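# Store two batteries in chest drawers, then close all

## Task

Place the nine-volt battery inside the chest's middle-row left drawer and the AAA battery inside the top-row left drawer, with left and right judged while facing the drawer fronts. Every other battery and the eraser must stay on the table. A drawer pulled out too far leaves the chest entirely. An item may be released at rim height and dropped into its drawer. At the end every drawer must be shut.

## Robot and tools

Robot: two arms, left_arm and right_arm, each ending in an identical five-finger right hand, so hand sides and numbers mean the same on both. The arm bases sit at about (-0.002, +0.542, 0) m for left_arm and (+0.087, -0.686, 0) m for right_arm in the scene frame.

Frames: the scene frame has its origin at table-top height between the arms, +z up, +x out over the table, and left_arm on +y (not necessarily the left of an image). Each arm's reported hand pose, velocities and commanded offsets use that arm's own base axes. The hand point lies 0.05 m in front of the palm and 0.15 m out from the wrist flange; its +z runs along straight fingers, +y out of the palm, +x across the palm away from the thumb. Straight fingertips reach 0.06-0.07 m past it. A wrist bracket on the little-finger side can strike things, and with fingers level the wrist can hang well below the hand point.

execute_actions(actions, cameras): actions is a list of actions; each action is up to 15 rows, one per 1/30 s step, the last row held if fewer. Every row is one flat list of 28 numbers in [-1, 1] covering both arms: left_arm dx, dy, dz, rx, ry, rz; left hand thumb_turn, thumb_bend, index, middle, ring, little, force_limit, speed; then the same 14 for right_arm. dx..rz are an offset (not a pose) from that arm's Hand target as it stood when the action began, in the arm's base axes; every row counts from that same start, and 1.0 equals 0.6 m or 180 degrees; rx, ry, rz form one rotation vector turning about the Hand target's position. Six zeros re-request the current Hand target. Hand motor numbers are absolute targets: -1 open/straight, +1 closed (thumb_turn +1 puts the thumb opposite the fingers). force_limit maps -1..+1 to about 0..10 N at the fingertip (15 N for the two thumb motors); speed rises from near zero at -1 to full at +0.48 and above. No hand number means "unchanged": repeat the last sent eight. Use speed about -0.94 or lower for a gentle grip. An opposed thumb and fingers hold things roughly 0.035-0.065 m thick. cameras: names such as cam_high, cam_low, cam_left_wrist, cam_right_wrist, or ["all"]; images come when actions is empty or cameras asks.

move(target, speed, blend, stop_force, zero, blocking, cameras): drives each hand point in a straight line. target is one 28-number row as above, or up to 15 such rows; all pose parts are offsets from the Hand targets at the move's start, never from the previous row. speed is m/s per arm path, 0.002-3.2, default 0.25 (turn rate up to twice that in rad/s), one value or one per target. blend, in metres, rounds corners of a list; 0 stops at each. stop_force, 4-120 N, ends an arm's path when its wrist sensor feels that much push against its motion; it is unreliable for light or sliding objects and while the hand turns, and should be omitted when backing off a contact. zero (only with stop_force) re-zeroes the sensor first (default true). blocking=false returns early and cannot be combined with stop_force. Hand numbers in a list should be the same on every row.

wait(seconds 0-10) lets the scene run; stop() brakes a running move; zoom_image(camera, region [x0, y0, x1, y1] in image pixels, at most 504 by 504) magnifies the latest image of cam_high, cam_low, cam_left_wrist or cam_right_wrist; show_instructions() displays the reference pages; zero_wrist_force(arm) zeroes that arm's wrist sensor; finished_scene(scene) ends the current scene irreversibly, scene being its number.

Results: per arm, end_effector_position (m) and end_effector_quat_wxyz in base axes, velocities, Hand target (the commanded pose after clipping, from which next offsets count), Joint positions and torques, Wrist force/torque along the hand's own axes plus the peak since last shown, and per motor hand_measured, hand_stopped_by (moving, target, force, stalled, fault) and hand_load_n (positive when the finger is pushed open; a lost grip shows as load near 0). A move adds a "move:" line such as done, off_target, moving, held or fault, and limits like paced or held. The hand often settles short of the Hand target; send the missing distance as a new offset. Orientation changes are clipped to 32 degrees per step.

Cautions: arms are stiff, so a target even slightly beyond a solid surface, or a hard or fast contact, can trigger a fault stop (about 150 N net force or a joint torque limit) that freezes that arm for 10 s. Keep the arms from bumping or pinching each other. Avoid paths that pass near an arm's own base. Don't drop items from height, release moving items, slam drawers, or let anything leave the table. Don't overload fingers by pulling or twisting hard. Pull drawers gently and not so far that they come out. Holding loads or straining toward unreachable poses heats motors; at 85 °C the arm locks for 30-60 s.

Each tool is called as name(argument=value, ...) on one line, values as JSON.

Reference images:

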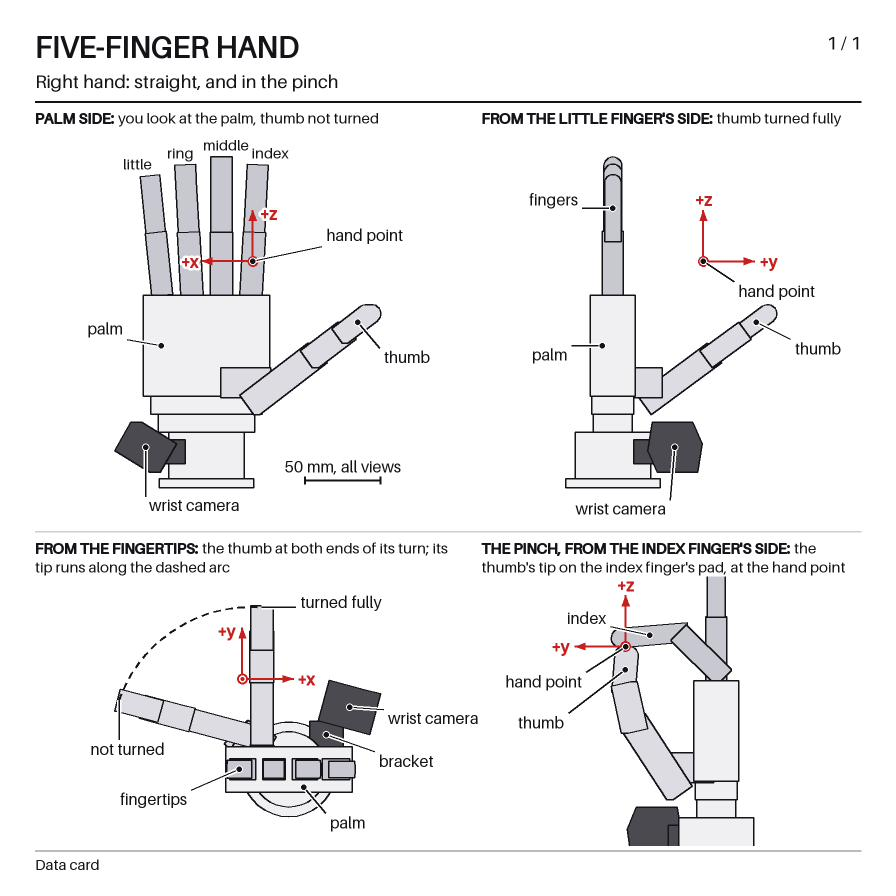

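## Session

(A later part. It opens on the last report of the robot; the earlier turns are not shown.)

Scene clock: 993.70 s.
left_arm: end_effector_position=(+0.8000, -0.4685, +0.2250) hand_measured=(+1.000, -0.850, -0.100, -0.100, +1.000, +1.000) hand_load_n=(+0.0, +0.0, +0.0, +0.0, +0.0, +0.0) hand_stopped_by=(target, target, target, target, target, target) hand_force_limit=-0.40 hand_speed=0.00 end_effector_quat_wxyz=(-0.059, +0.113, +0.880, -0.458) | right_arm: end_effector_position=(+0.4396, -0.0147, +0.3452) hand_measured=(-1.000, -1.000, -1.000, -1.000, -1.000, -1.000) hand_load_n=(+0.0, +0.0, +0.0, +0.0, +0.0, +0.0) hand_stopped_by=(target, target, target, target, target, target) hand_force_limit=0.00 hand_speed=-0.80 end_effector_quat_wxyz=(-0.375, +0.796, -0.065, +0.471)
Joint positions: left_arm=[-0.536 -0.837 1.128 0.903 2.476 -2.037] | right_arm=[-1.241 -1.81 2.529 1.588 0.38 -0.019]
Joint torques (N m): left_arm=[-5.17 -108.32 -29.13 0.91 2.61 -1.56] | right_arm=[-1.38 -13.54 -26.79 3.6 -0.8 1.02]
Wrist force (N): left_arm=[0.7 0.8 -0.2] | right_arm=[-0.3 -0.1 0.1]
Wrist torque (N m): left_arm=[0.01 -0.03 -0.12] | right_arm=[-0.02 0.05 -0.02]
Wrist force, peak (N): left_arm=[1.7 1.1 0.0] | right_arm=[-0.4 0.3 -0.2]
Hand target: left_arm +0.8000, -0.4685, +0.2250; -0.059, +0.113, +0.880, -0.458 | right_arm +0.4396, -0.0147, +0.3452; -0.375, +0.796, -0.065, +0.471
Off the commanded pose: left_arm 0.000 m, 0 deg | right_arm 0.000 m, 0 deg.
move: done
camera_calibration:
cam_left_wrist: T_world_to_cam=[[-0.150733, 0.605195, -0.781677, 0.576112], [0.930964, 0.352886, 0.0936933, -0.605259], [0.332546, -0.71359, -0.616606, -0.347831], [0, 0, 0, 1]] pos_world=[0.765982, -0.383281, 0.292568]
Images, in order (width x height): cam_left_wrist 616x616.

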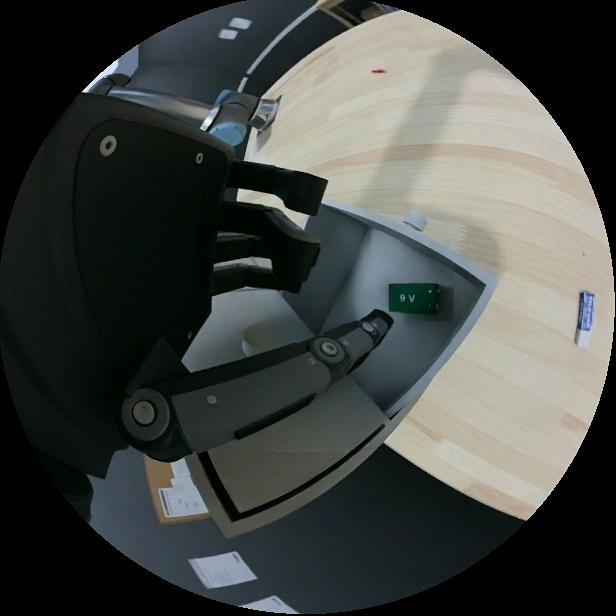

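move(target=[[0,0,0.125,0,0,0,1,-0.85,-0.1,-0.1,1,1,-0.4,0,0,0,0,0,0,0,-1,-1,-1,-1,-1,-1,0,-0.8],[-0.2432,0.0717,0.0417,0.2007,-0.3425,-0.4403,-1,-1,1,1,1,1,-0.2,0,0,0,0,0,0,0,-1,-1,-1,-1,-1,-1,0,-0.8],[-0.2028,0.0612,-0.1667,0.2007,-0.3425,-0.4403,-1,-1,1,1,1,1,-0.2,0,0,0,0,0,0,0,-1,-1,-1,-1,-1,-1,0,-0.8]], speed=[0.15,0.35,0.2], blend=[0.03,0,0], cameras=["cam_left_wrist","cam_high"])

Scene clock: 1056.57 s.
left_arm: end_effector_position=(+0.6783, -0.4316, +0.1250) hand_measured=(-1.000, -1.000, +1.000, +1.000, +1.000, +1.000) hand_load_n=(+0.0, +0.0, +0.0, +0.0, +0.0, +0.0) hand_stopped_by=(target, target, target, target, target, target) hand_force_limit=-0.20 hand_speed=0.00 end_effector_quat_wxyz=(+0.069, +0.788, +0.610, +0.053) | right_arm: end_effector_position=(+0.4396, -0.0147, +0.3452) hand_measured=(-1.000, -1.000, -1.000, -1.000, -1.000, -1.000) hand_load_n=(+0.0, +0.0, +0.0, +0.0, +0.0, +0.0) hand_stopped_by=(target, target, target, target, target, target) hand_force_limit=0.00 hand_speed=-0.80 end_effector_quat_wxyz=(-0.375, +0.796, -0.065, +0.471)
Joint positions: left_arm=[-0.825 -1.037 1.616 0.843 1.478 -0.564] | right_arm=[-1.241 -1.81 2.529 1.588 0.38 -0.019]
Joint torques (N m): left_arm=[-15.52 -69.67 -45.2 3.81 1.67 -2.63] | right_arm=[-0.78 -14.83 -28.66 3.83 -0.21 1.88]
Wrist force (N): left_arm=[0.8 -0.4 0.2] | right_arm=[0.0 0.0 -0.2]
Wrist torque (N m): left_arm=[-0.09 -0.14 -0.07] | right_arm=[0.01 0.00 0.00]
Wrist force, peak (N): left_arm=[1.1 2.4 0.8] | right_arm=[0.1 0.0 -0.7]
Hand target: left_arm +0.6783, -0.4318, +0.1250; +0.070, +0.788, +0.610, +0.053 | right_arm +0.4396, -0.0147, +0.3452; -0.375, +0.796, -0.065, +0.471
Off the commanded pose: left_arm 0.000 m, 0 deg | right_arm 0.000 m, 0 deg.
move: done
camera_calibration:
cam_left_wrist: T_world_to_cam=[[0.984798, 0.0528411, 0.16547, -0.669819], [-0.0502555, -0.825191, 0.562613, -0.397087], [0.166273, -0.562376, -0.809991, -0.140509], [0, 0, 0, 1]] pos_world=[0.663044, -0.371298, 0.220431]
Images, in order (width x height): cam_high 896x504, cam_left_wrist 616x616.

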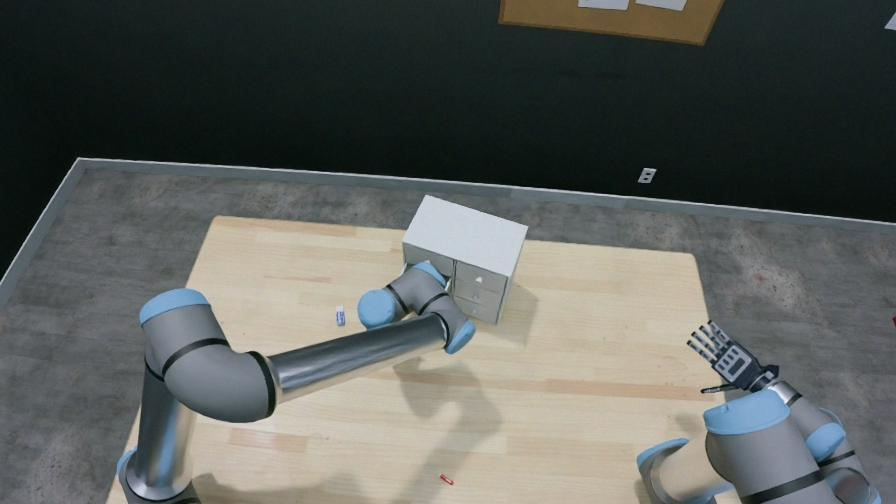

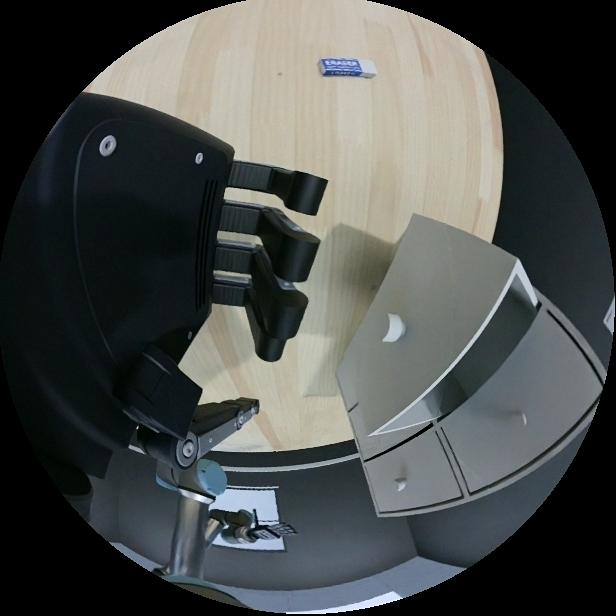

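move(target=[0.2371,-0.0615,0,0,0,0,-1,-1,1,1,1,1,-0.2,0,0,0,0,0,0,0,-1,-1,-1,-1,-1,-1,0,-0.8], speed=0.04, stop_force=8, cameras=["cam_left_wrist","cam_high"])

Scene clock: 1070.73 s.
left_arm: end_effector_position=(+0.8206, -0.4687, +0.1250) hand_measured=(-1.000, -1.000, +1.000, +1.000, +1.000, +1.000) hand_load_n=(+0.0, +0.0, +0.0, +0.0, +0.0, +0.0) hand_stopped_by=(target, target, target, target, target, target) hand_force_limit=-0.20 hand_speed=0.00 end_effector_quat_wxyz=(+0.070, +0.788, +0.610, +0.053) | right_arm: end_effector_position=(+0.4396, -0.0147, +0.3452) hand_measured=(-1.000, -1.000, -1.000, -1.000, -1.000, -1.000) hand_load_n=(+0.0, +0.0, +0.0, +0.0, +0.0, +0.0) hand_stopped_by=(target, target, target, target, target, target) hand_force_limit=0.00 hand_speed=-0.80 end_effector_quat_wxyz=(-0.375, +0.796, -0.065, +0.471)
Joint positions: left_arm=[-0.726 -0.828 1.254 0.988 1.493 -0.466] | right_arm=[-1.241 -1.81 2.529 1.588 0.38 -0.019]
Joint torques (N m): left_arm=[-19.21 -106.3 -27.44 1.39 -0.41 -2.78] | right_arm=[-0.27 -17.71 -27.39 3.49 -0.36 1.3]
Wrist force (N): left_arm=[0.3 -0.1 0.1] | right_arm=[0.0 -0.2 0.0]
Wrist torque (N m): left_arm=[0.02 -0.04 -0.05] | right_arm=[-0.03 0.01 -0.01]
Wrist force, peak (N): left_arm=[0.7 -2.1 -1.0] | right_arm=[-0.6 0.3 0.1]
Hand target: left_arm +0.8206, -0.4687, +0.1250; +0.070, +0.788, +0.610, +0.053 | right_arm +0.4396, -0.0147, +0.3452; -0.375, +0.796, -0.065, +0.471
Off the commanded pose: left_arm 0.000 m, 0 deg | right_arm 0.000 m, 0 deg.
move: done
camera_calibration:
cam_left_wrist: T_world_to_cam=[[0.984776, 0.0528394, 0.165602, -0.807914], [-0.0503535, -0.82512, 0.562709, -0.420386], [0.166375, -0.562481, -0.809898, -0.185106], [0, 0, 0, 1]] pos_world=[0.805244, -0.408298, 0.220431]
Images, in order (width x height): cam_high 896x504, cam_left_wrist 616x616.

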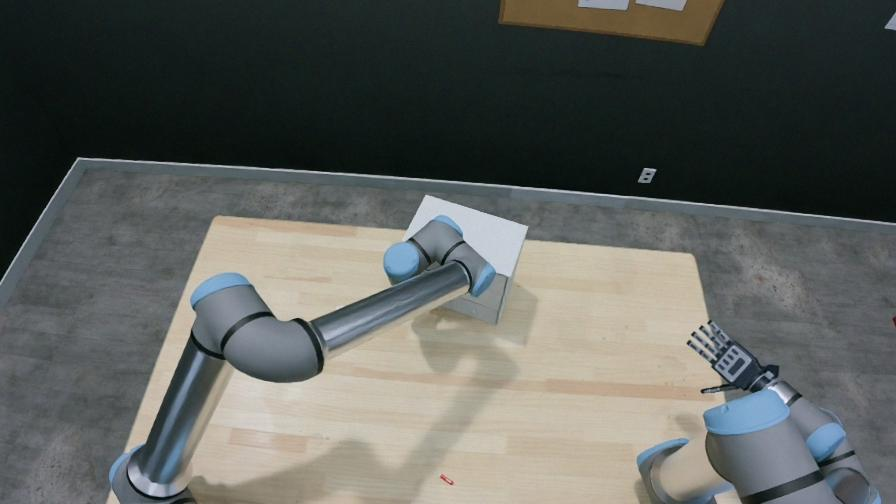

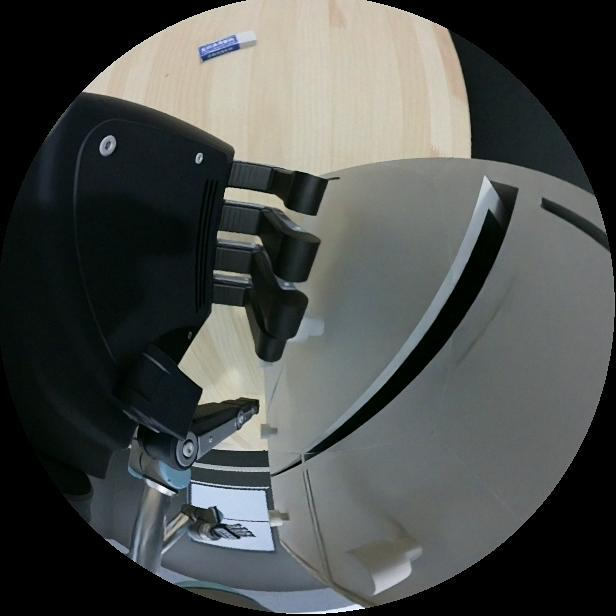

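move(target=[0.0355,-0.0092,0,0,0,0,-1,-1,1,1,1,1,-0.2,0,0,0,0,0,0,0,-1,-1,-1,-1,-1,-1,0,-0.8], speed=0.03, stop_force=8, cameras=["cam_left_wrist"])

Scene clock: 1084.23 s.
left_arm: end_effector_position=(+0.8419, -0.4742, +0.1250) hand_measured=(-1.000, -1.000, +1.000, +1.000, +1.000, +1.000) hand_load_n=(+0.0, +0.0, -4.5, +0.0, +0.0, +0.0) hand_stopped_by=(target, target, target, target, target, target) hand_force_limit=-0.20 hand_speed=0.00 end_effector_quat_wxyz=(+0.070, +0.788, +0.610, +0.053) | right_arm: end_effector_position=(+0.4396, -0.0147, +0.3452) hand_measured=(-1.000, -1.000, -1.000, -1.000, -1.000, -1.000) hand_load_n=(+0.0, +0.0, +0.0, +0.0, +0.0, +0.0) hand_stopped_by=(target, target, target, target, target, target) hand_force_limit=0.00 hand_speed=-0.80 end_effector_quat_wxyz=(-0.375, +0.796, -0.065, +0.471)
Joint positions: left_arm=[-0.714 -0.794 1.192 1.015 1.494 -0.455] | right_arm=[-1.241 -1.81 2.529 1.588 0.38 -0.019]
Joint torques (N m): left_arm=[-17.2 -110.08 -28.48 0.33 0.19 -2.93] | right_arm=[0.41 -14.92 -27.18 3.64 -0.2 1.92]
Wrist force (N): left_arm=[0.6 -3.8 -2.7] | right_arm=[-0.2 0.0 -0.2]
Wrist torque (N m): left_arm=[-0.14 -0.04 -0.10] | right_arm=[0.01 0.04 -0.01]
Wrist force, peak (N): left_arm=[2.7 -8.7 -3.4] | right_arm=[-0.4 -0.3 0.1]
Hand target: left_arm +0.8419, -0.4742, +0.1250; +0.070, +0.788, +0.610, +0.053 | right_arm +0.4396, -0.0147, +0.3452; -0.375, +0.796, -0.065, +0.471
Off the commanded pose: left_arm 0.000 m, 0 deg | right_arm 0.000 m, 0 deg.
move: done
camera_calibration:
cam_left_wrist: T_world_to_cam=[[0.984776, 0.0528354, 0.165605, -0.828601], [-0.0503583, -0.82512, 0.562709, -0.423848], [0.166375, -0.562481, -0.809898, -0.191743], [0, 0, 0, 1]] pos_world=[0.826544, -0.413798, 0.220431]
Images, in order (width x height): cam_left_wrist 616x616.

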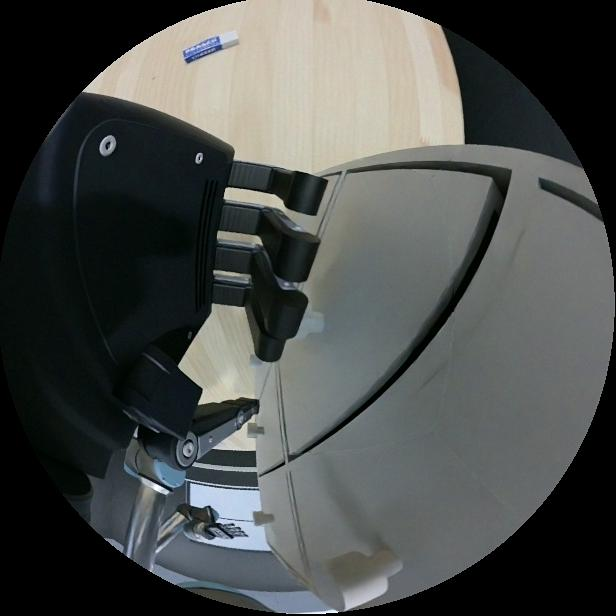

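zoom_image(camera="cam_left_wrist", region=[240, 140, 560, 460])

Scaled by 1.575 from the camera's 616x616 image, which has a finer 880x880 frame.

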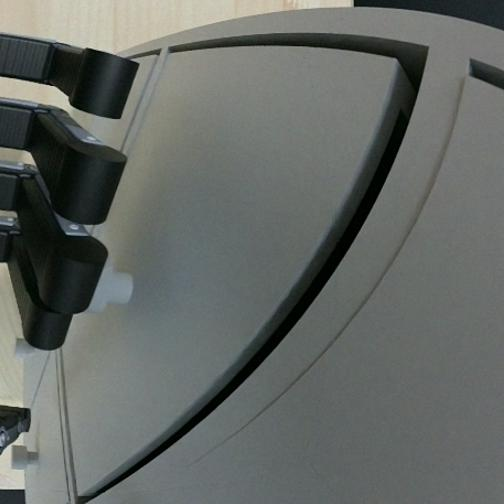

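move(target=[[-0.1355,0.0352,0,0,0,0,-1,-1,1,1,1,1,-0.2,0,0,0,0,0,0,0,-1,-1,-1,-1,-1,-1,0,-0.8],[-0.185,0.0437,0.245,0,0,0,-1,-1,-0.26,-0.3,-1,-1,-0.2,0.2,0,0,0,0,0,0,-1,-1,-1,-1,-1,-1,0,-0.8],[-0.185,0.0437,0.245,0,0,0,1,-0.1,-0.26,-0.3,-1,-1,-0.2,0.2,0,0,0,0,0,0,-1,-1,-1,-1,-1,-1,0,-0.8]], speed=[0.1,0.15,0.1], cameras=["cam_left_wrist","cam_high"])

zoom_image(camera="cam_left_wrist", region=[240, 160, 580, 500])

Scene clock: 1124.90 s.
left_arm: end_effector_position=(+0.7309, -0.4480, +0.2720) hand_measured=(+1.000, -0.100, -0.260, -0.300, -1.000, -1.000) hand_load_n=(+0.0, +0.0, +0.0, +0.0, +0.0, +0.0) hand_stopped_by=(target, target, target, target, target, target) hand_force_limit=-0.20 hand_speed=0.20 end_effector_quat_wxyz=(+0.070, +0.788, +0.610, +0.053) | right_arm: end_effector_position=(+0.4396, -0.0147, +0.3452) hand_measured=(-1.000, -1.000, -1.000, -1.000, -1.000, -1.000) hand_load_n=(-0.5, +0.0, +0.0, -0.5, +0.0, +0.0) hand_stopped_by=(target, target, target, target, target, target) hand_force_limit=0.00 hand_speed=-0.80 end_effector_quat_wxyz=(-0.375, +0.796, -0.065, +0.471)
Joint positions: left_arm=[-0.787 -1.059 1.366 1.113 1.483 -0.526] | right_arm=[-1.241 -1.81 2.529 1.588 0.38 -0.019]
Joint torques (N m): left_arm=[13.11 -65.56 -35.14 5.63 2.21 2.65] | right_arm=[-1.41 -17.83 -28.97 3.67 0.14 1.49]
Wrist force (N): left_arm=[0.5 -0.7 0.0] | right_arm=[-0.4 -0.1 -0.2]
Wrist torque (N m): left_arm=[-0.09 -0.10 0.21] | right_arm=[0.00 0.08 -0.02]
Wrist force, peak (N): left_arm=[0.8 -4.0 -3.1] | right_arm=[-0.5 0.3 0.0]
Hand target: left_arm +0.7309, -0.4480, +0.2720; +0.070, +0.788, +0.610, +0.053 | right_arm +0.4396, -0.0147, +0.3452; -0.375, +0.796, -0.065, +0.471
Off the commanded pose: left_arm 0.000 m, 0 deg | right_arm 0.000 m, 0 deg.
move: done
camera_calibration:
cam_left_wrist: T_world_to_cam=[[0.984776, 0.0528354, 0.165605, -0.745019], [-0.0503583, -0.82512, 0.562709, -0.490537], [0.166375, -0.562481, -0.809898, -0.0394834], [0, 0, 0, 1]] pos_world=[0.715544, -0.387598, 0.367431]
Images, in order (width x height): cam_high 896x504, cam_left_wrist 616x616.

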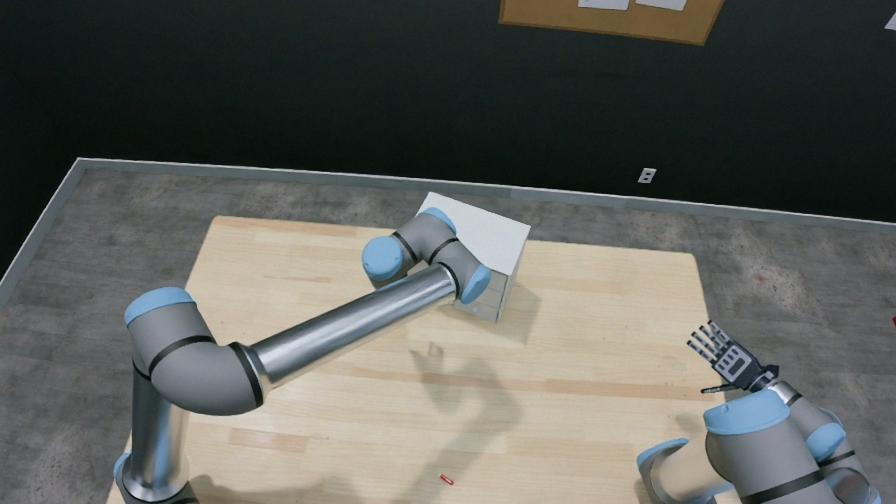

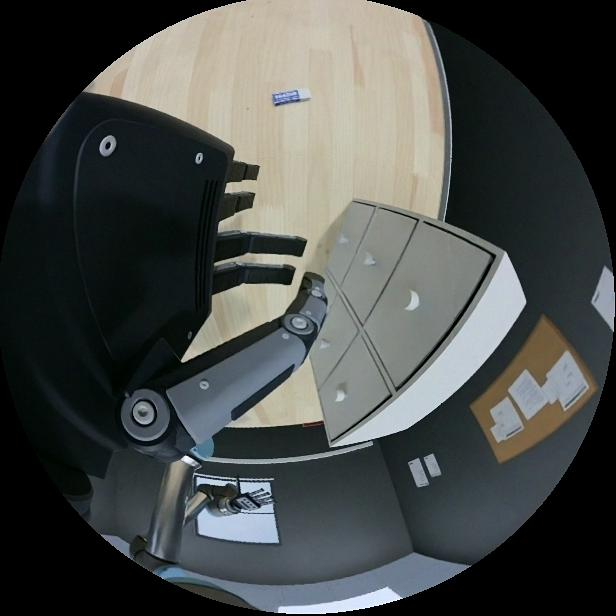

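Scaled by 1.482 from the camera's 616x616 image, which has a finer 880x880 frame.

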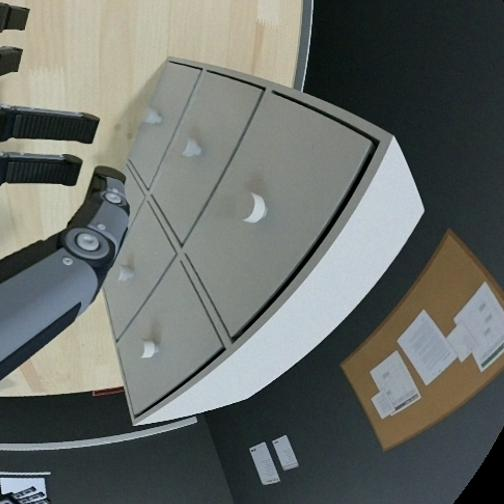

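move(target=[0.0887,-0.023,0.005,0,0,0,1,-0.1,-0.26,-0.3,-1,-1,-0.2,0.2,0,0,0,0,0,0,-1,-1,-1,-1,-1,-1,0,-0.8], speed=0.1, cameras=["cam_left_wrist"])

zoom_image(camera="cam_left_wrist", region=[220, 200, 400, 380])

Scene clock: 1145.10 s.
left_arm: end_effector_position=(+0.7841, -0.4617, +0.2749) hand_measured=(+1.000, -0.100, -0.260, -0.300, -1.000, -1.000) hand_load_n=(+0.0, +0.0, +0.0, +0.0, +0.0, +0.0) hand_stopped_by=(target, target, target, target, target, target) hand_force_limit=-0.20 hand_speed=0.20 end_effector_quat_wxyz=(+0.069, +0.788, +0.610, +0.053) | right_arm: end_effector_position=(+0.4396, -0.0147, +0.3452) hand_measured=(-1.000, -1.000, -1.000, -1.000, -1.000, -1.000) hand_load_n=(+0.0, +0.0, +0.0, +0.0, +0.0, +0.0) hand_stopped_by=(target, target, target, target, target, target) hand_force_limit=0.00 hand_speed=-0.80 end_effector_quat_wxyz=(-0.375, +0.796, -0.065, +0.471)
Joint positions: left_arm=[-0.751 -0.973 1.222 1.167 1.489 -0.491] | right_arm=[-1.241 -1.81 2.529 1.588 0.38 -0.019]
Joint torques (N m): left_arm=[-18.22 -86.96 -38.48 1.5 0.82 -2.77] | right_arm=[-0.15 -14.31 -29.15 3.72 -0.04 1.73]
Wrist force (N): left_arm=[0.2 -0.7 0.0] | right_arm=[-0.3 -0.2 0.2]
Wrist torque (N m): left_arm=[-0.05 -0.06 -0.02] | right_arm=[-0.03 0.04 -0.02]
Wrist force, peak (N): left_arm=[0.3 -1.4 -0.3] | right_arm=[0.2 0.4 -0.2]
Hand target: left_arm +0.7841, -0.4618, +0.2750; +0.070, +0.788, +0.610, +0.053 | right_arm +0.4396, -0.0147, +0.3452; -0.375, +0.796, -0.065, +0.471
Off the commanded pose: left_arm 0.000 m, 0 deg | right_arm 0.000 m, 0 deg.
move: done
camera_calibration:
cam_left_wrist: T_world_to_cam=[[0.984799, 0.052839, 0.165466, -0.797229], [-0.0502685, -0.825145, 0.56268, -0.500858], [0.166265, -0.562445, -0.809946, -0.0535911], [0, 0, 0, 1]] pos_world=[0.768844, -0.401298, 0.370331]
Images, in order (width x height): cam_left_wrist 616x616.

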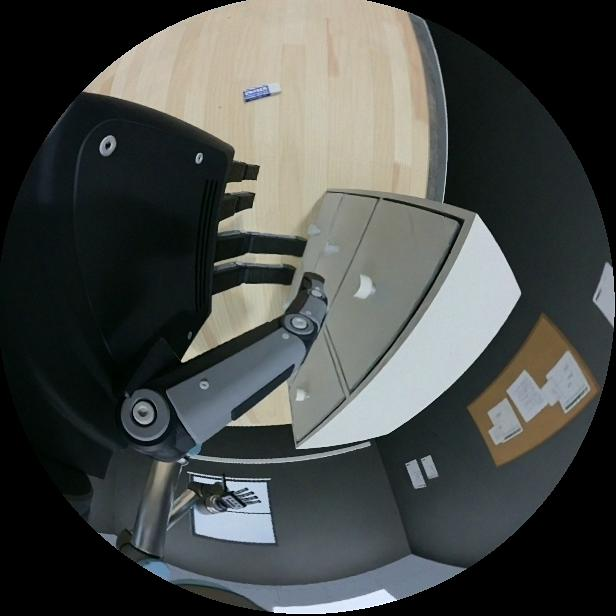

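Scaled by 2.800 from the camera's 616x616 image, which has a finer 880x880 frame.

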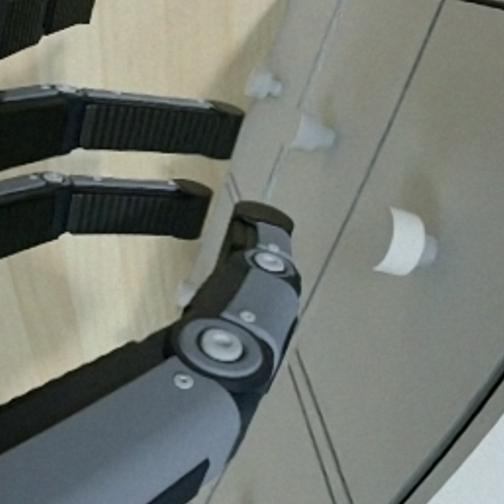

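move(target=[0.0516,-0.0134,-0.004,0,0,0,1,-0.1,-0.26,-0.3,-1,-1,-0.2,0.2,0,0,0,0,0,0,-1,-1,-1,-1,-1,-1,0,-0.8], speed=0.08, cameras=["cam_left_wrist"])

zoom_image(camera="cam_left_wrist", region=[220, 200, 400, 380])

Scene clock: 1169.63 s.
left_arm: end_effector_position=(+0.8151, -0.4697, +0.2725) hand_measured=(+1.000, -0.100, -0.260, -0.300, -1.000, -1.000) hand_load_n=(+0.0, +0.0, +0.0, +0.0, +0.0, +0.0) hand_stopped_by=(target, target, target, target, target, target) hand_force_limit=-0.20 hand_speed=0.20 end_effector_quat_wxyz=(+0.069, +0.788, +0.610, +0.053) | right_arm: end_effector_position=(+0.4396, -0.0147, +0.3452) hand_measured=(-1.000, -1.000, -1.000, -1.000, -1.000, -1.000) hand_load_n=(+0.0, +0.0, +0.0, +0.0, -0.5, +0.0) hand_stopped_by=(target, target, target, target, target, target) hand_force_limit=0.00 hand_speed=-0.80 end_effector_quat_wxyz=(-0.375, +0.796, -0.065, +0.471)
Joint positions: left_arm=[-0.732 -0.918 1.135 1.197 1.492 -0.472] | right_arm=[-1.241 -1.81 2.529 1.588 0.38 -0.019]
Joint torques (N m): left_arm=[-18.53 -104.78 -29.49 0.89 1.47 -2.75] | right_arm=[0.44 -16.78 -28.68 3.53 0.08 1.38]
Wrist force (N): left_arm=[0.4 -0.8 -0.1] | right_arm=[-0.2 0.2 -0.1]
Wrist torque (N m): left_arm=[-0.07 -0.06 -0.12] | right_arm=[0.05 0.04 0.00]
Wrist force, peak (N): left_arm=[-0.2 -1.8 0.0] | right_arm=[0.0 0.5 -0.1]
Hand target: left_arm +0.8151, -0.4698, +0.2726; +0.070, +0.788, +0.610, +0.053 | right_arm +0.4396, -0.0147, +0.3452; -0.375, +0.796, -0.065, +0.471
Off the commanded pose: left_arm 0.000 m, 0 deg | right_arm 0.000 m, 0 deg.
move: done
camera_calibration:
cam_left_wrist: T_world_to_cam=[[0.984798, 0.0528411, 0.16547, -0.826955], [-0.0502555, -0.825191, 0.562613, -0.504611], [0.166273, -0.562376, -0.809991, -0.0650703], [0, 0, 0, 1]] pos_world=[0.799844, -0.409298, 0.368031]
Images, in order (width x height): cam_left_wrist 616x616.

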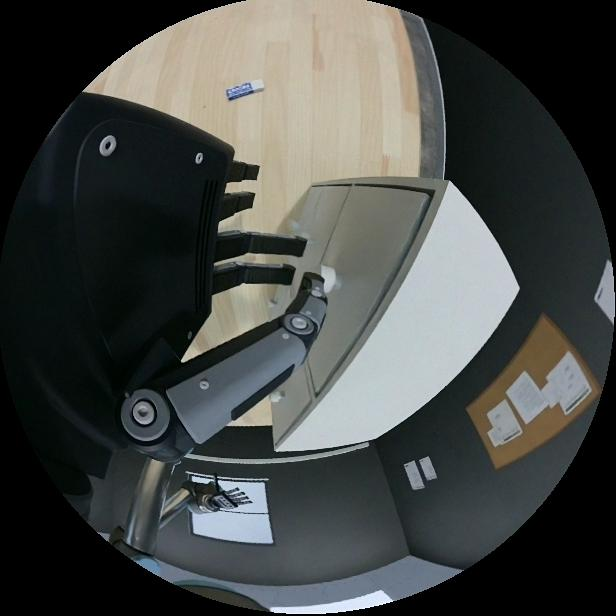

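Scaled by 2.800 from the camera's 616x616 image, which has a finer 880x880 frame.

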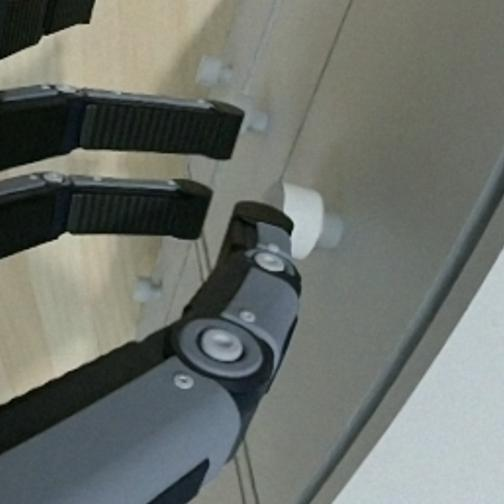

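move(target=[[0.0177,-0.0046,0,0,0,0,1,-0.1,-0.26,-0.3,-1,-1,-0.2,0.2,0,0,0,0,0,0,-1,-1,-1,-1,-1,-1,0,-0.8],[0.0177,-0.0046,-0.033,0,0,0,1,-0.1,-0.26,-0.3,-1,-1,-0.2,0.2,0,0,0,0,0,0,-1,-1,-1,-1,-1,-1,0,-0.8]], speed=[0.03,0.012], stop_force=4)

move(target=[0,0,0,0,0,0,1,-0.1,0.4,0.4,-1,-1,-0.2,-0.88,0,0,0,0,0,0,-1,-1,-1,-1,-1,-1,0,-0.8], speed=0.02, cameras=["cam_left_wrist"])

zoom_image(camera="cam_left_wrist", region=[220, 200, 400, 380])

Scene clock: 1186.33 s.
left_arm: end_effector_position=(+0.8257, -0.4726, +0.2592) hand_measured=(+1.000, -0.100, -0.260, -0.300, -1.000, -1.000) hand_load_n=(+0.0, +0.5, +0.0, +0.0, +0.0, +0.0) hand_stopped_by=(target, target, target, target, target, target) hand_force_limit=-0.20 hand_speed=0.20 end_effector_quat_wxyz=(+0.070, +0.788, +0.610, +0.053) | right_arm: end_effector_position=(+0.4396, -0.0147, +0.3452) hand_measured=(-1.000, -1.000, -1.000, -1.000, -1.000, -1.000) hand_load_n=(+0.0, +0.0, +0.0, +0.0, +0.0, +0.0) hand_stopped_by=(target, target, target, target, target, target) hand_force_limit=0.00 hand_speed=-0.80 end_effector_quat_wxyz=(-0.375, +0.796, -0.065, +0.471)
Joint positions: left_arm=[-0.726 -0.893 1.118 1.189 1.493 -0.466] | right_arm=[-1.241 -1.81 2.529 1.588 0.38 -0.019]
Joint torques (N m): left_arm=[-13.11 -102.81 -48.98 6.45 1.03 -2.88] | right_arm=[0.61 -17.13 -28.93 3.5 0.06 1.63]
Wrist force (N): left_arm=[0.7 -1.3 -5.8] | right_arm=[0.2 -0.2 0.0]
Wrist torque (N m): left_arm=[0.00 -0.01 -0.11] | right_arm=[-0.02 -0.02 0.01]
Wrist force, peak (N): left_arm=[0.2 -2.1 -10.7] | right_arm=[-0.3 -0.3 -0.4]
Hand target: left_arm +0.8257, -0.4726, +0.2592; +0.070, +0.788, +0.610, +0.053 (not the last commanded pose) | right_arm +0.4396, -0.0147, +0.3452; -0.375, +0.796, -0.065, +0.471
Off the commanded pose: left_arm 0.006 m, 0 deg | right_arm 0.000 m, 0 deg.
move: contact (left_arm); path passed 1 of 2 targets

Scene clock: 1187.57 s.
left_arm: end_effector_position=(+0.8257, -0.4726, +0.2592) hand_measured=(+1.000, -0.100, +0.004, +0.020, -1.000, -1.000) hand_load_n=(+0.0, +3.0, +5.5, +4.5, +0.0, +0.0) hand_stopped_by=(target, target, force, force, target, target) hand_force_limit=-0.20 hand_speed=-0.88 end_effector_quat_wxyz=(+0.070, +0.788, +0.610, +0.053) | right_arm: end_effector_position=(+0.4396, -0.0147, +0.3452) hand_measured=(-1.000, -1.000, -1.000, -1.000, -1.000, -1.000) hand_load_n=(+0.0, +0.0, +0.0, +0.0, +0.0, +0.0) hand_stopped_by=(target, target, target, target, target, target) hand_force_limit=0.00 hand_speed=-0.80 end_effector_quat_wxyz=(-0.375, +0.796, -0.065, +0.471)
Joint positions: left_arm=[-0.726 -0.893 1.118 1.189 1.493 -0.466] | right_arm=[-1.241 -1.81 2.529 1.588 0.38 -0.019]
Joint torques (N m): left_arm=[-11.62 -102.77 -48.1 6.26 1.16 -2.7] | right_arm=[-0.92 -15.77 -27.56 3.48 -0.04 0.99]
Wrist force (N): left_arm=[0.4 -0.8 0.6] | right_arm=[0.0 0.0 -0.2]
Wrist torque (N m): left_arm=[0.00 -0.05 -0.13] | right_arm=[0.01 0.02 0.00]
Wrist force, peak (N): left_arm=[0.5 -1.3 -5.7] | right_arm=[-0.5 -0.1 0.2]
Hand target: left_arm +0.8257, -0.4726, +0.2592; +0.070, +0.788, +0.610, +0.053 | right_arm +0.4396, -0.0147, +0.3452; -0.375, +0.796, -0.065, +0.471
Off the commanded pose: left_arm 0.000 m, 0 deg | right_arm 0.000 m, 0 deg.
move: done
camera_calibration:
cam_left_wrist: T_world_to_cam=[[0.984776, 0.0528394, 0.165602, -0.834954], [-0.0503535, -0.82512, 0.562709, -0.498863], [0.166375, -0.562481, -0.809898, -0.0794595], [0, 0, 0, 1]] pos_world=[0.810344, -0.412198, 0.354631]
Images, in order (width x height): cam_left_wrist 616x616.

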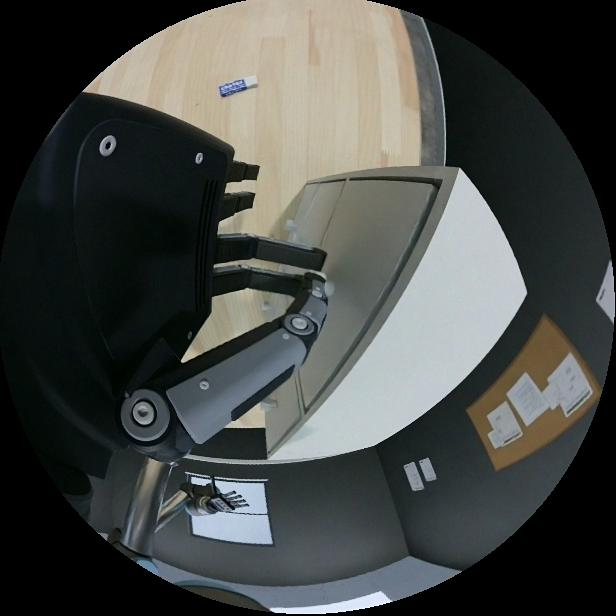

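Scaled by 2.800 from the camera's 616x616 image, which has a finer 880x880 frame.

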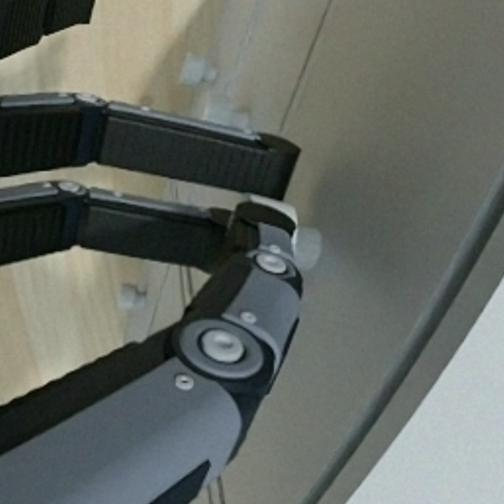

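move(target=[[-0.1371,0.0356,0,0,0,0,1,-0.1,0.4,0.4,-1,-1,-0.2,-0.88,0,0,0,0,0,0,-1,-1,-1,-1,-1,-1,0,-0.8],[-0.1371,0.0356,0,0,0,0,1,-0.1,-0.26,-0.3,-1,-1,-0.2,0,0,0,0,0,0,0,-1,-1,-1,-1,-1,-1,0,-0.8],[-0.1371,0.0356,0.035,0,0,0,1,-0.1,-0.26,-0.3,-1,-1,-0.2,0,0,0,0,0,0,0,-1,-1,-1,-1,-1,-1,0,-0.8],[-0.2339,0.0607,0.133,0,0,0,1,-0.1,-0.26,-0.3,-1,-1,-0.2,0,0,0,0,0,0,0,-1,-1,-1,-1,-1,-1,0,-0.8]], speed=[0.05,0.05,0.05,0.2], cameras=["cam_left_wrist","cam_high"])

Scene clock: 1280.07 s.
left_arm: end_effector_position=(+0.6853, -0.4362, +0.3389) hand_measured=(+1.000, -0.100, -0.260, -0.300, -1.000, -1.000) hand_load_n=(+0.0, +0.0, +0.0, +0.0, +0.0, +0.0) hand_stopped_by=(target, target, target, target, target, target) hand_force_limit=-0.20 hand_speed=0.00 end_effector_quat_wxyz=(+0.069, +0.788, +0.610, +0.053) | right_arm: end_effector_position=(+0.4396, -0.0147, +0.3452) hand_measured=(-1.000, -1.000, -1.000, -1.000, -1.000, -1.000) hand_load_n=(+0.0, +0.0, +0.0, +0.0, +0.0, +0.0) hand_stopped_by=(target, target, target, target, target, target) hand_force_limit=0.00 hand_speed=-0.80 end_effector_quat_wxyz=(-0.375, +0.796, -0.065, +0.471)
Joint positions: left_arm=[-0.822 -1.163 1.399 1.186 1.478 -0.561] | right_arm=[-1.241 -1.81 2.529 1.588 0.38 -0.019]
Joint torques (N m): left_arm=[10.46 -81.57 -50.75 1.71 0.62 2.78] | right_arm=[0.48 -16.31 -27.56 3.13 0.11 1.16]
Wrist force (N): left_arm=[0.4 -0.2 0.3] | right_arm=[0.1 0.1 -0.1]
Wrist torque (N m): left_arm=[-0.01 -0.11 0.07] | right_arm=[0.03 0.00 0.01]
Wrist force, peak (N): left_arm=[0.4 -1.6 -1.4] | right_arm=[-0.2 0.5 -0.5]
Hand target: left_arm +0.6854, -0.4361, +0.3390; +0.070, +0.788, +0.610, +0.053 | right_arm +0.4396, -0.0147, +0.3452; -0.375, +0.796, -0.065, +0.471
Off the commanded pose: left_arm 0.000 m, 0 deg | right_arm 0.000 m, 0 deg.
move: done
camera_calibration:
cam_left_wrist: T_world_to_cam=[[0.984778, 0.0527888, 0.165604, -0.711934], [-0.0503635, -0.825232, 0.562545, -0.520705], [0.166358, -0.562322, -0.810012, 0.0290262], [0, 0, 0, 1]] pos_world=[0.670044, -0.375798, 0.43433]
Images, in order (width x height): cam_high 896x504, cam_left_wrist 616x616.

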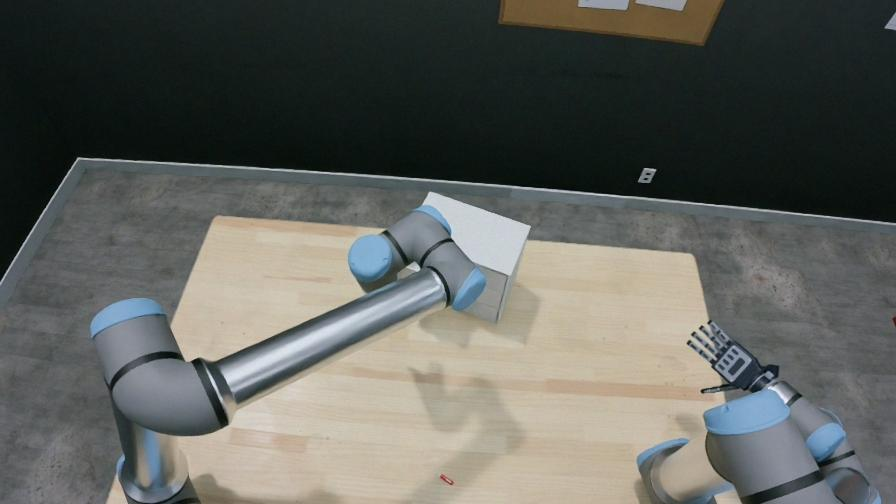

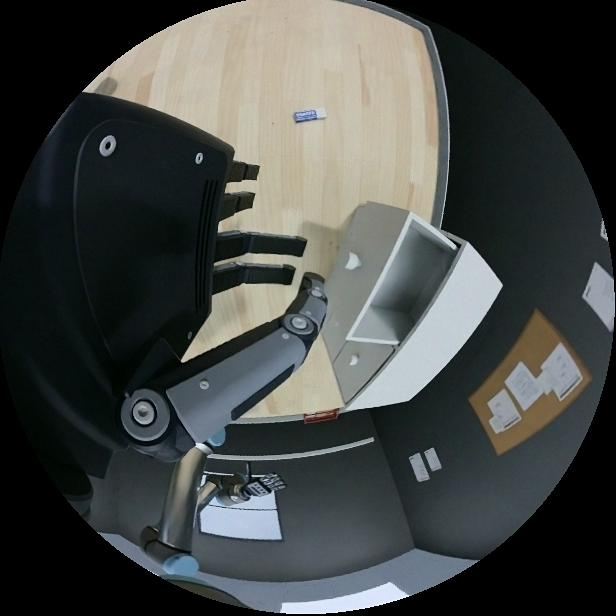

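move(target=[[-0.309,-0.1398,-0.0983,-0.2445,0.111,0.422,1,-0.1,-0.26,-0.3,-1,-1,-0.2,0,0,0,0,0,0,0,-1,-1,-1,-1,-1,-1,0,-0.8],[-0.6417,-0.2403,-0.3317,-0.4852,0.2203,0.8374,1,-0.8,0,0,-1,-1,-0.2,0,0,0,0,0,0,0,-1,-1,-1,-1,-1,-1,0,-0.8]], speed=[0.4,0.4], blend=[0.05,0], cameras=["cam_left_wrist","cam_high"])

zoom_image(camera="cam_left_wrist", region=[240, 180, 460, 400])

Scene clock: 1297.57 s.
left_arm: end_effector_position=(+0.3003, -0.5803, +0.1400) hand_measured=(+1.000, -0.800, +0.000, +0.000, -1.000, -1.000) hand_load_n=(+0.5, +0.0, +0.0, +0.0, +0.0, +0.0) hand_stopped_by=(target, target, target, target, target, target) hand_force_limit=-0.20 hand_speed=0.00 end_effector_quat_wxyz=(+0.206, -0.527, +0.713, -0.414) | right_arm: end_effector_position=(+0.4396, -0.0147, +0.3452) hand_measured=(-1.000, -1.000, -1.000, -1.000, -1.000, -1.000) hand_load_n=(+0.0, +0.0, +0.0, +0.0, +0.0, +0.0) hand_stopped_by=(target, target, target, target, target, target) hand_force_limit=0.00 hand_speed=-0.80 end_effector_quat_wxyz=(-0.375, +0.796, -0.065, +0.471)
Joint positions: left_arm=[-1.659 -1.291 1.988 0.382 0.708 -4.273] | right_arm=[-1.241 -1.81 2.529 1.588 0.38 -0.019]
Joint torques (N m): left_arm=[13.99 -68.05 -21.04 4.4 -2.98 -2.84] | right_arm=[-1.04 -20.19 -28.41 3.4 0.45 1.99]
Wrist force (N): left_arm=[1.0 0.6 -0.3] | right_arm=[0.0 0.0 -0.1]
Wrist torque (N m): left_arm=[0.00 -0.11 0.02] | right_arm=[0.01 0.01 0.00]
Wrist force, peak (N): left_arm=[1.4 1.2 -0.6] | right_arm=[-0.6 -0.1 -0.4]
Hand target: left_arm +0.3003, -0.5803, +0.1400; +0.206, -0.527, +0.713, -0.414 | right_arm +0.4396, -0.0147, +0.3452; -0.375, +0.796, -0.065, +0.471
Off the commanded pose: left_arm 0.000 m, 0 deg | right_arm 0.000 m, 0 deg.
move: done
camera_calibration:
cam_left_wrist: T_world_to_cam=[[-0.662164, -0.177934, -0.727928, 0.193589], [-0.23957, 0.970686, -0.0193473, 0.63331], [0.710032, 0.161578, -0.685381, 0.0902677], [0, 0, 0, 1]] pos_world=[0.215817, -0.594885, 0.21504]
Images, in order (width x height): cam_high 896x504, cam_left_wrist 616x616.

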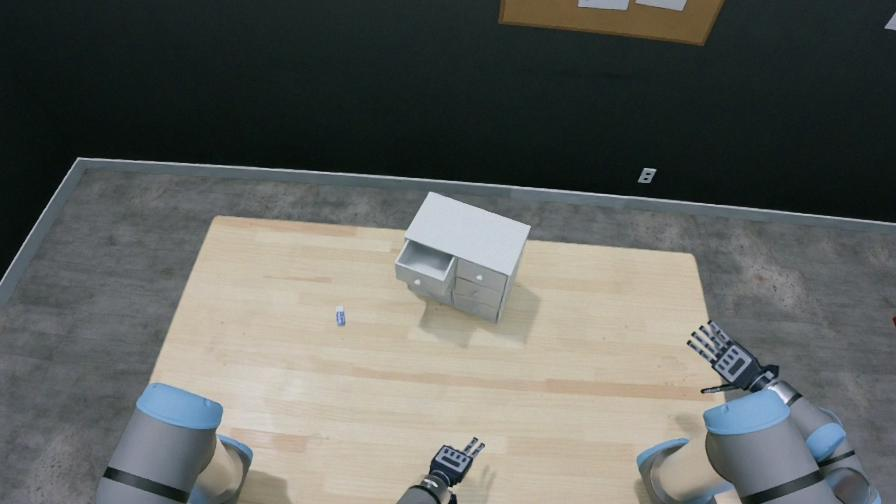

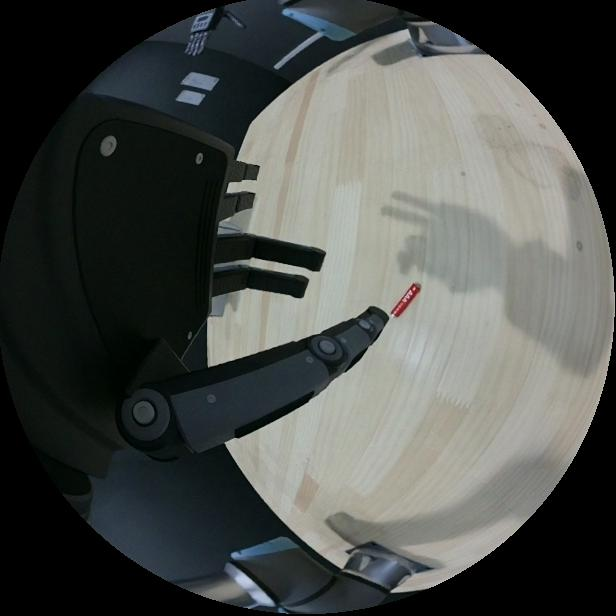

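Scaled by 2.291 from the camera's 616x616 image, which has a finer 880x880 frame.

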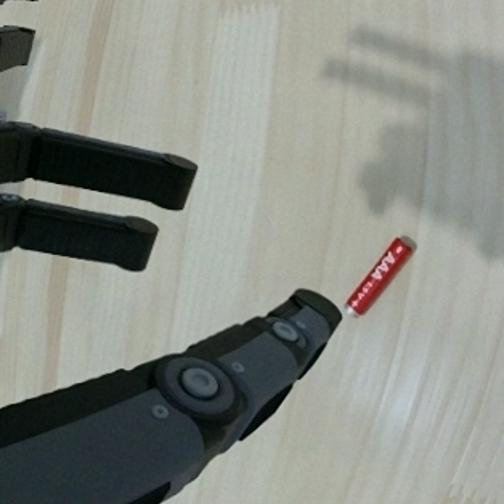

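move(target=[-0.0088,-0.0062,-0.1667,0,0,0,1,-0.8,0,0,-1,-1,-0.2,0,0,0,0,0,0,0,-1,-1,-1,-1,-1,-1,0,-0.8], speed=0.12)

move(target=[0,0,-0.0292,0,0,0,1,-0.8,0,0,-1,-1,-0.2,0,0,0,0,0,0,0,-1,-1,-1,-1,-1,-1,0,-0.8], speed=0.015, stop_force=4, cameras=["cam_left_wrist"])

zoom_image(camera="cam_left_wrist", region=[220, 200, 440, 420])

Scene clock: 1323.47 s.
left_arm: end_effector_position=(+0.2950, -0.5840, +0.0400) hand_measured=(+1.000, -0.800, +0.000, +0.000, -1.000, -1.000) hand_load_n=(+0.0, +0.0, +0.0, +0.0, +0.0, +0.0) hand_stopped_by=(target, target, target, target, target, target) hand_force_limit=-0.20 hand_speed=0.00 end_effector_quat_wxyz=(+0.206, -0.527, +0.713, -0.414) | right_arm: end_effector_position=(+0.4396, -0.0147, +0.3452) hand_measured=(-1.000, -1.000, -1.000, -1.000, -1.000, -1.000) hand_load_n=(+0.0, +0.0, +0.0, +0.0, +0.0, +0.0) hand_stopped_by=(target, target, target, target, target, target) hand_force_limit=0.00 hand_speed=-0.80 end_effector_quat_wxyz=(-0.375, +0.796, -0.065, +0.471)
Joint positions: left_arm=[-1.669 -1.157 2.037 0.21 0.703 -4.286] | right_arm=[-1.241 -1.81 2.529 1.588 0.38 -0.019]
Joint torques (N m): left_arm=[4.15 -60.78 -37.63 5.27 -2.62 2.64] | right_arm=[0.1 -17.27 -28.46 3.63 0.08 1.39]
Wrist force (N): left_arm=[1.2 0.6 -0.4] | right_arm=[-0.2 -0.2 -0.2]
Wrist torque (N m): left_arm=[0.00 -0.11 0.24] | right_arm=[-0.01 0.05 -0.02]
Wrist force, peak (N): left_arm=[1.5 -0.8 -1.2] | right_arm=[-0.6 0.2 0.0]
Hand target: left_arm +0.2951, -0.5840, +0.0400; +0.206, -0.527, +0.713, -0.414 | right_arm +0.4396, -0.0147, +0.3452; -0.375, +0.796, -0.065, +0.471
Off the commanded pose: left_arm 0.000 m, 0 deg | right_arm 0.000 m, 0 deg.
move: done

Scene clock: 1325.70 s.
left_arm: end_effector_position=(+0.2951, -0.5840, +0.0224) hand_measured=(+1.000, -0.800, +0.000, +0.000, -1.000, -1.000) hand_load_n=(+0.0, +0.0, +0.0, +0.0, +0.0, +0.0) hand_stopped_by=(target, target, target, target, target, target) hand_force_limit=-0.20 hand_speed=0.00 end_effector_quat_wxyz=(+0.206, -0.527, +0.713, -0.414) | right_arm: end_effector_position=(+0.4396, -0.0147, +0.3452) hand_measured=(-1.000, -1.000, -1.000, -1.000, -1.000, -1.000) hand_load_n=(+0.0, +0.0, +0.0, +0.0, +0.0, +0.0) hand_stopped_by=(target, target, target, target, target, target) hand_force_limit=0.00 hand_speed=-0.80 end_effector_quat_wxyz=(-0.375, +0.796, -0.065, +0.471)
Joint positions: left_arm=[-1.669 -1.132 2.043 0.179 0.703 -4.286] | right_arm=[-1.241 -1.81 2.529 1.588 0.38 -0.019]
Joint torques (N m): left_arm=[11.98 -75.4 -30 6.28 1.02 2.55] | right_arm=[-1.57 -16.55 -28.8 3.61 -0.03 1.51]
Wrist force (N): left_arm=[0.9 0.3 -0.1] | right_arm=[-0.2 -0.2 0.1]
Wrist torque (N m): left_arm=[-0.06 -0.08 0.19] | right_arm=[-0.02 0.04 -0.02]
Wrist force, peak (N): left_arm=[1.5 0.5 -0.3] | right_arm=[-0.5 0.2 -0.4]
Hand target: left_arm +0.2951, -0.5840, +0.0225; +0.206, -0.527, +0.713, -0.414 | right_arm +0.4396, -0.0147, +0.3452; -0.375, +0.796, -0.065, +0.471
Off the commanded pose: left_arm 0.000 m, 0 deg | right_arm 0.000 m, 0 deg.
move: done
camera_calibration:
cam_left_wrist: T_world_to_cam=[[-0.662151, -0.177932, -0.72794, 0.103956], [-0.239639, 0.970671, -0.0192814, 0.633382], [0.710021, 0.161676, -0.68537, 0.0140854], [0, 0, 0, 1]] pos_world=[0.210616, -0.598585, 0.0975397]
Images, in order (width x height): cam_left_wrist 616x616.

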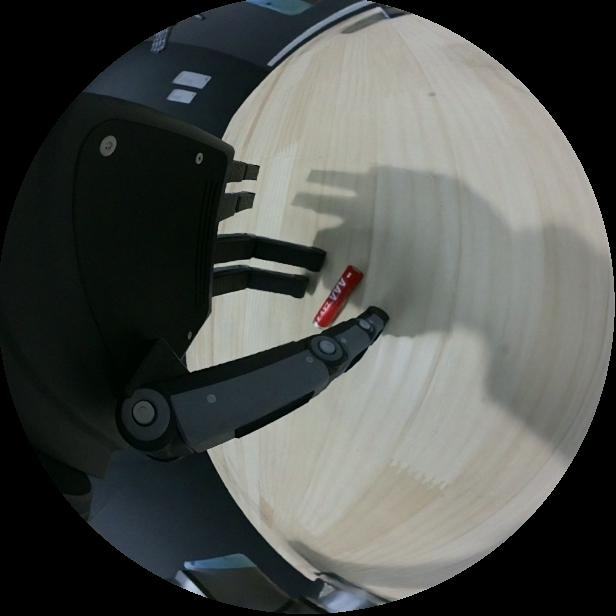

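Scaled by 2.291 from the camera's 616x616 image, which has a finer 880x880 frame.

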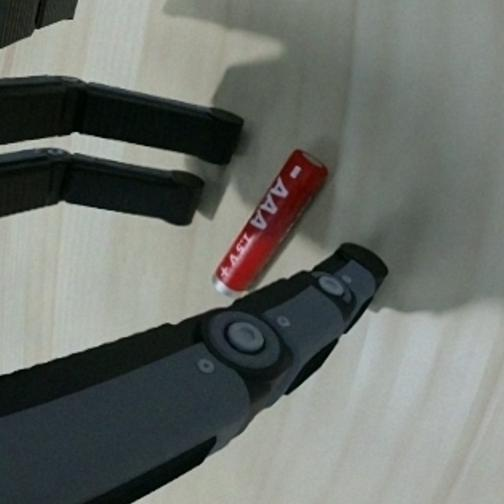

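move(target=[[0,0,0,0,0,0,1,-0.6,0.2,0.2,-1,-1,-0.4,-0.5,0,0,0,0,0,0,-1,-1,-1,-1,-1,-1,0,-0.8],[0,0,-0.0113,0,0,0,1,-0.54,0.25,0.25,-1,-1,-0.4,-0.5,0,0,0,0,0,0,-1,-1,-1,-1,-1,-1,0,-0.8],[0,0,-0.0138,0,0,0,1,-0.3,0.5,0.5,-1,-1,-0.4,-0.92,0,0,0,0,0,0,-1,-1,-1,-1,-1,-1,0,-0.8]], speed=0.03, cameras=["cam_left_wrist"])

zoom_image(camera="cam_left_wrist", region=[220, 200, 440, 420])

Scene clock: 1346.60 s.
left_arm: end_effector_position=(+0.2951, -0.5840, +0.0142) hand_measured=(+1.000, -0.578, +0.500, +0.500, -1.000, -1.000) hand_load_n=(-3.5, +4.5, +0.0, +0.0, +0.0, +0.0) hand_stopped_by=(target, force, target, target, target, target) hand_force_limit=-0.40 hand_speed=-0.92 end_effector_quat_wxyz=(+0.206, -0.527, +0.713, -0.414) | right_arm: end_effector_position=(+0.4396, -0.0147, +0.3452) hand_measured=(-1.000, -1.000, -1.000, -1.000, -1.000, -1.000) hand_load_n=(+0.0, +0.0, +0.0, +0.0, +0.0, +0.0) hand_stopped_by=(target, target, target, target, target, target) hand_force_limit=0.00 hand_speed=-0.80 end_effector_quat_wxyz=(-0.375, +0.796, -0.065, +0.471)
Joint positions: left_arm=[-1.669 -1.12 2.046 0.164 0.703 -4.286] | right_arm=[-1.241 -1.81 2.529 1.588 0.38 -0.019]
Joint torques (N m): left_arm=[12.38 -7.62 -3.43 -9.08 6.36 0.11] | right_arm=[2.65 -19.49 -29.16 3.63 0.58 1.55]
Wrist force (N): left_arm=[2.0 -46.5 -67.3] | right_arm=[-0.1 0.0 -0.2]
Wrist torque (N m): left_arm=[-2.63 0.57 -0.24] | right_arm=[0.01 0.03 -0.01]
Wrist force, peak (N): left_arm=[2.1 -46.7 -67.5] | right_arm=[-0.6 0.2 -0.1]
Hand target: left_arm +0.2951, -0.5840, +0.0142; +0.206, -0.527, +0.713, -0.414 | right_arm +0.4396, -0.0147, +0.3452; -0.375, +0.796, -0.065, +0.471
Off the commanded pose: left_arm 0.000 m, 0 deg | right_arm 0.000 m, 0 deg.
move: done
camera_calibration:
cam_left_wrist: T_world_to_cam=[[-0.662146, -0.178005, -0.727926, 0.0978676], [-0.239618, 0.970673, -0.0194012, 0.633229], [0.710032, 0.161578, -0.685381, 0.00833642], [0, 0, 0, 1]] pos_world=[0.210617, -0.598585, 0.0892394]
Images, in order (width x height): cam_left_wrist 616x616.

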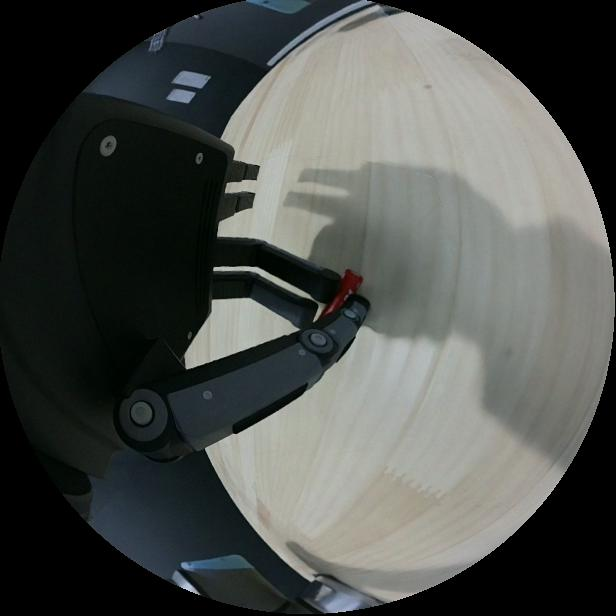

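Scaled by 2.291 from the camera's 616x616 image, which has a finer 880x880 frame.

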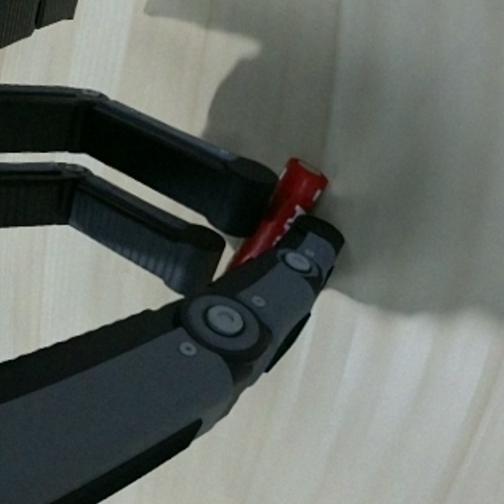

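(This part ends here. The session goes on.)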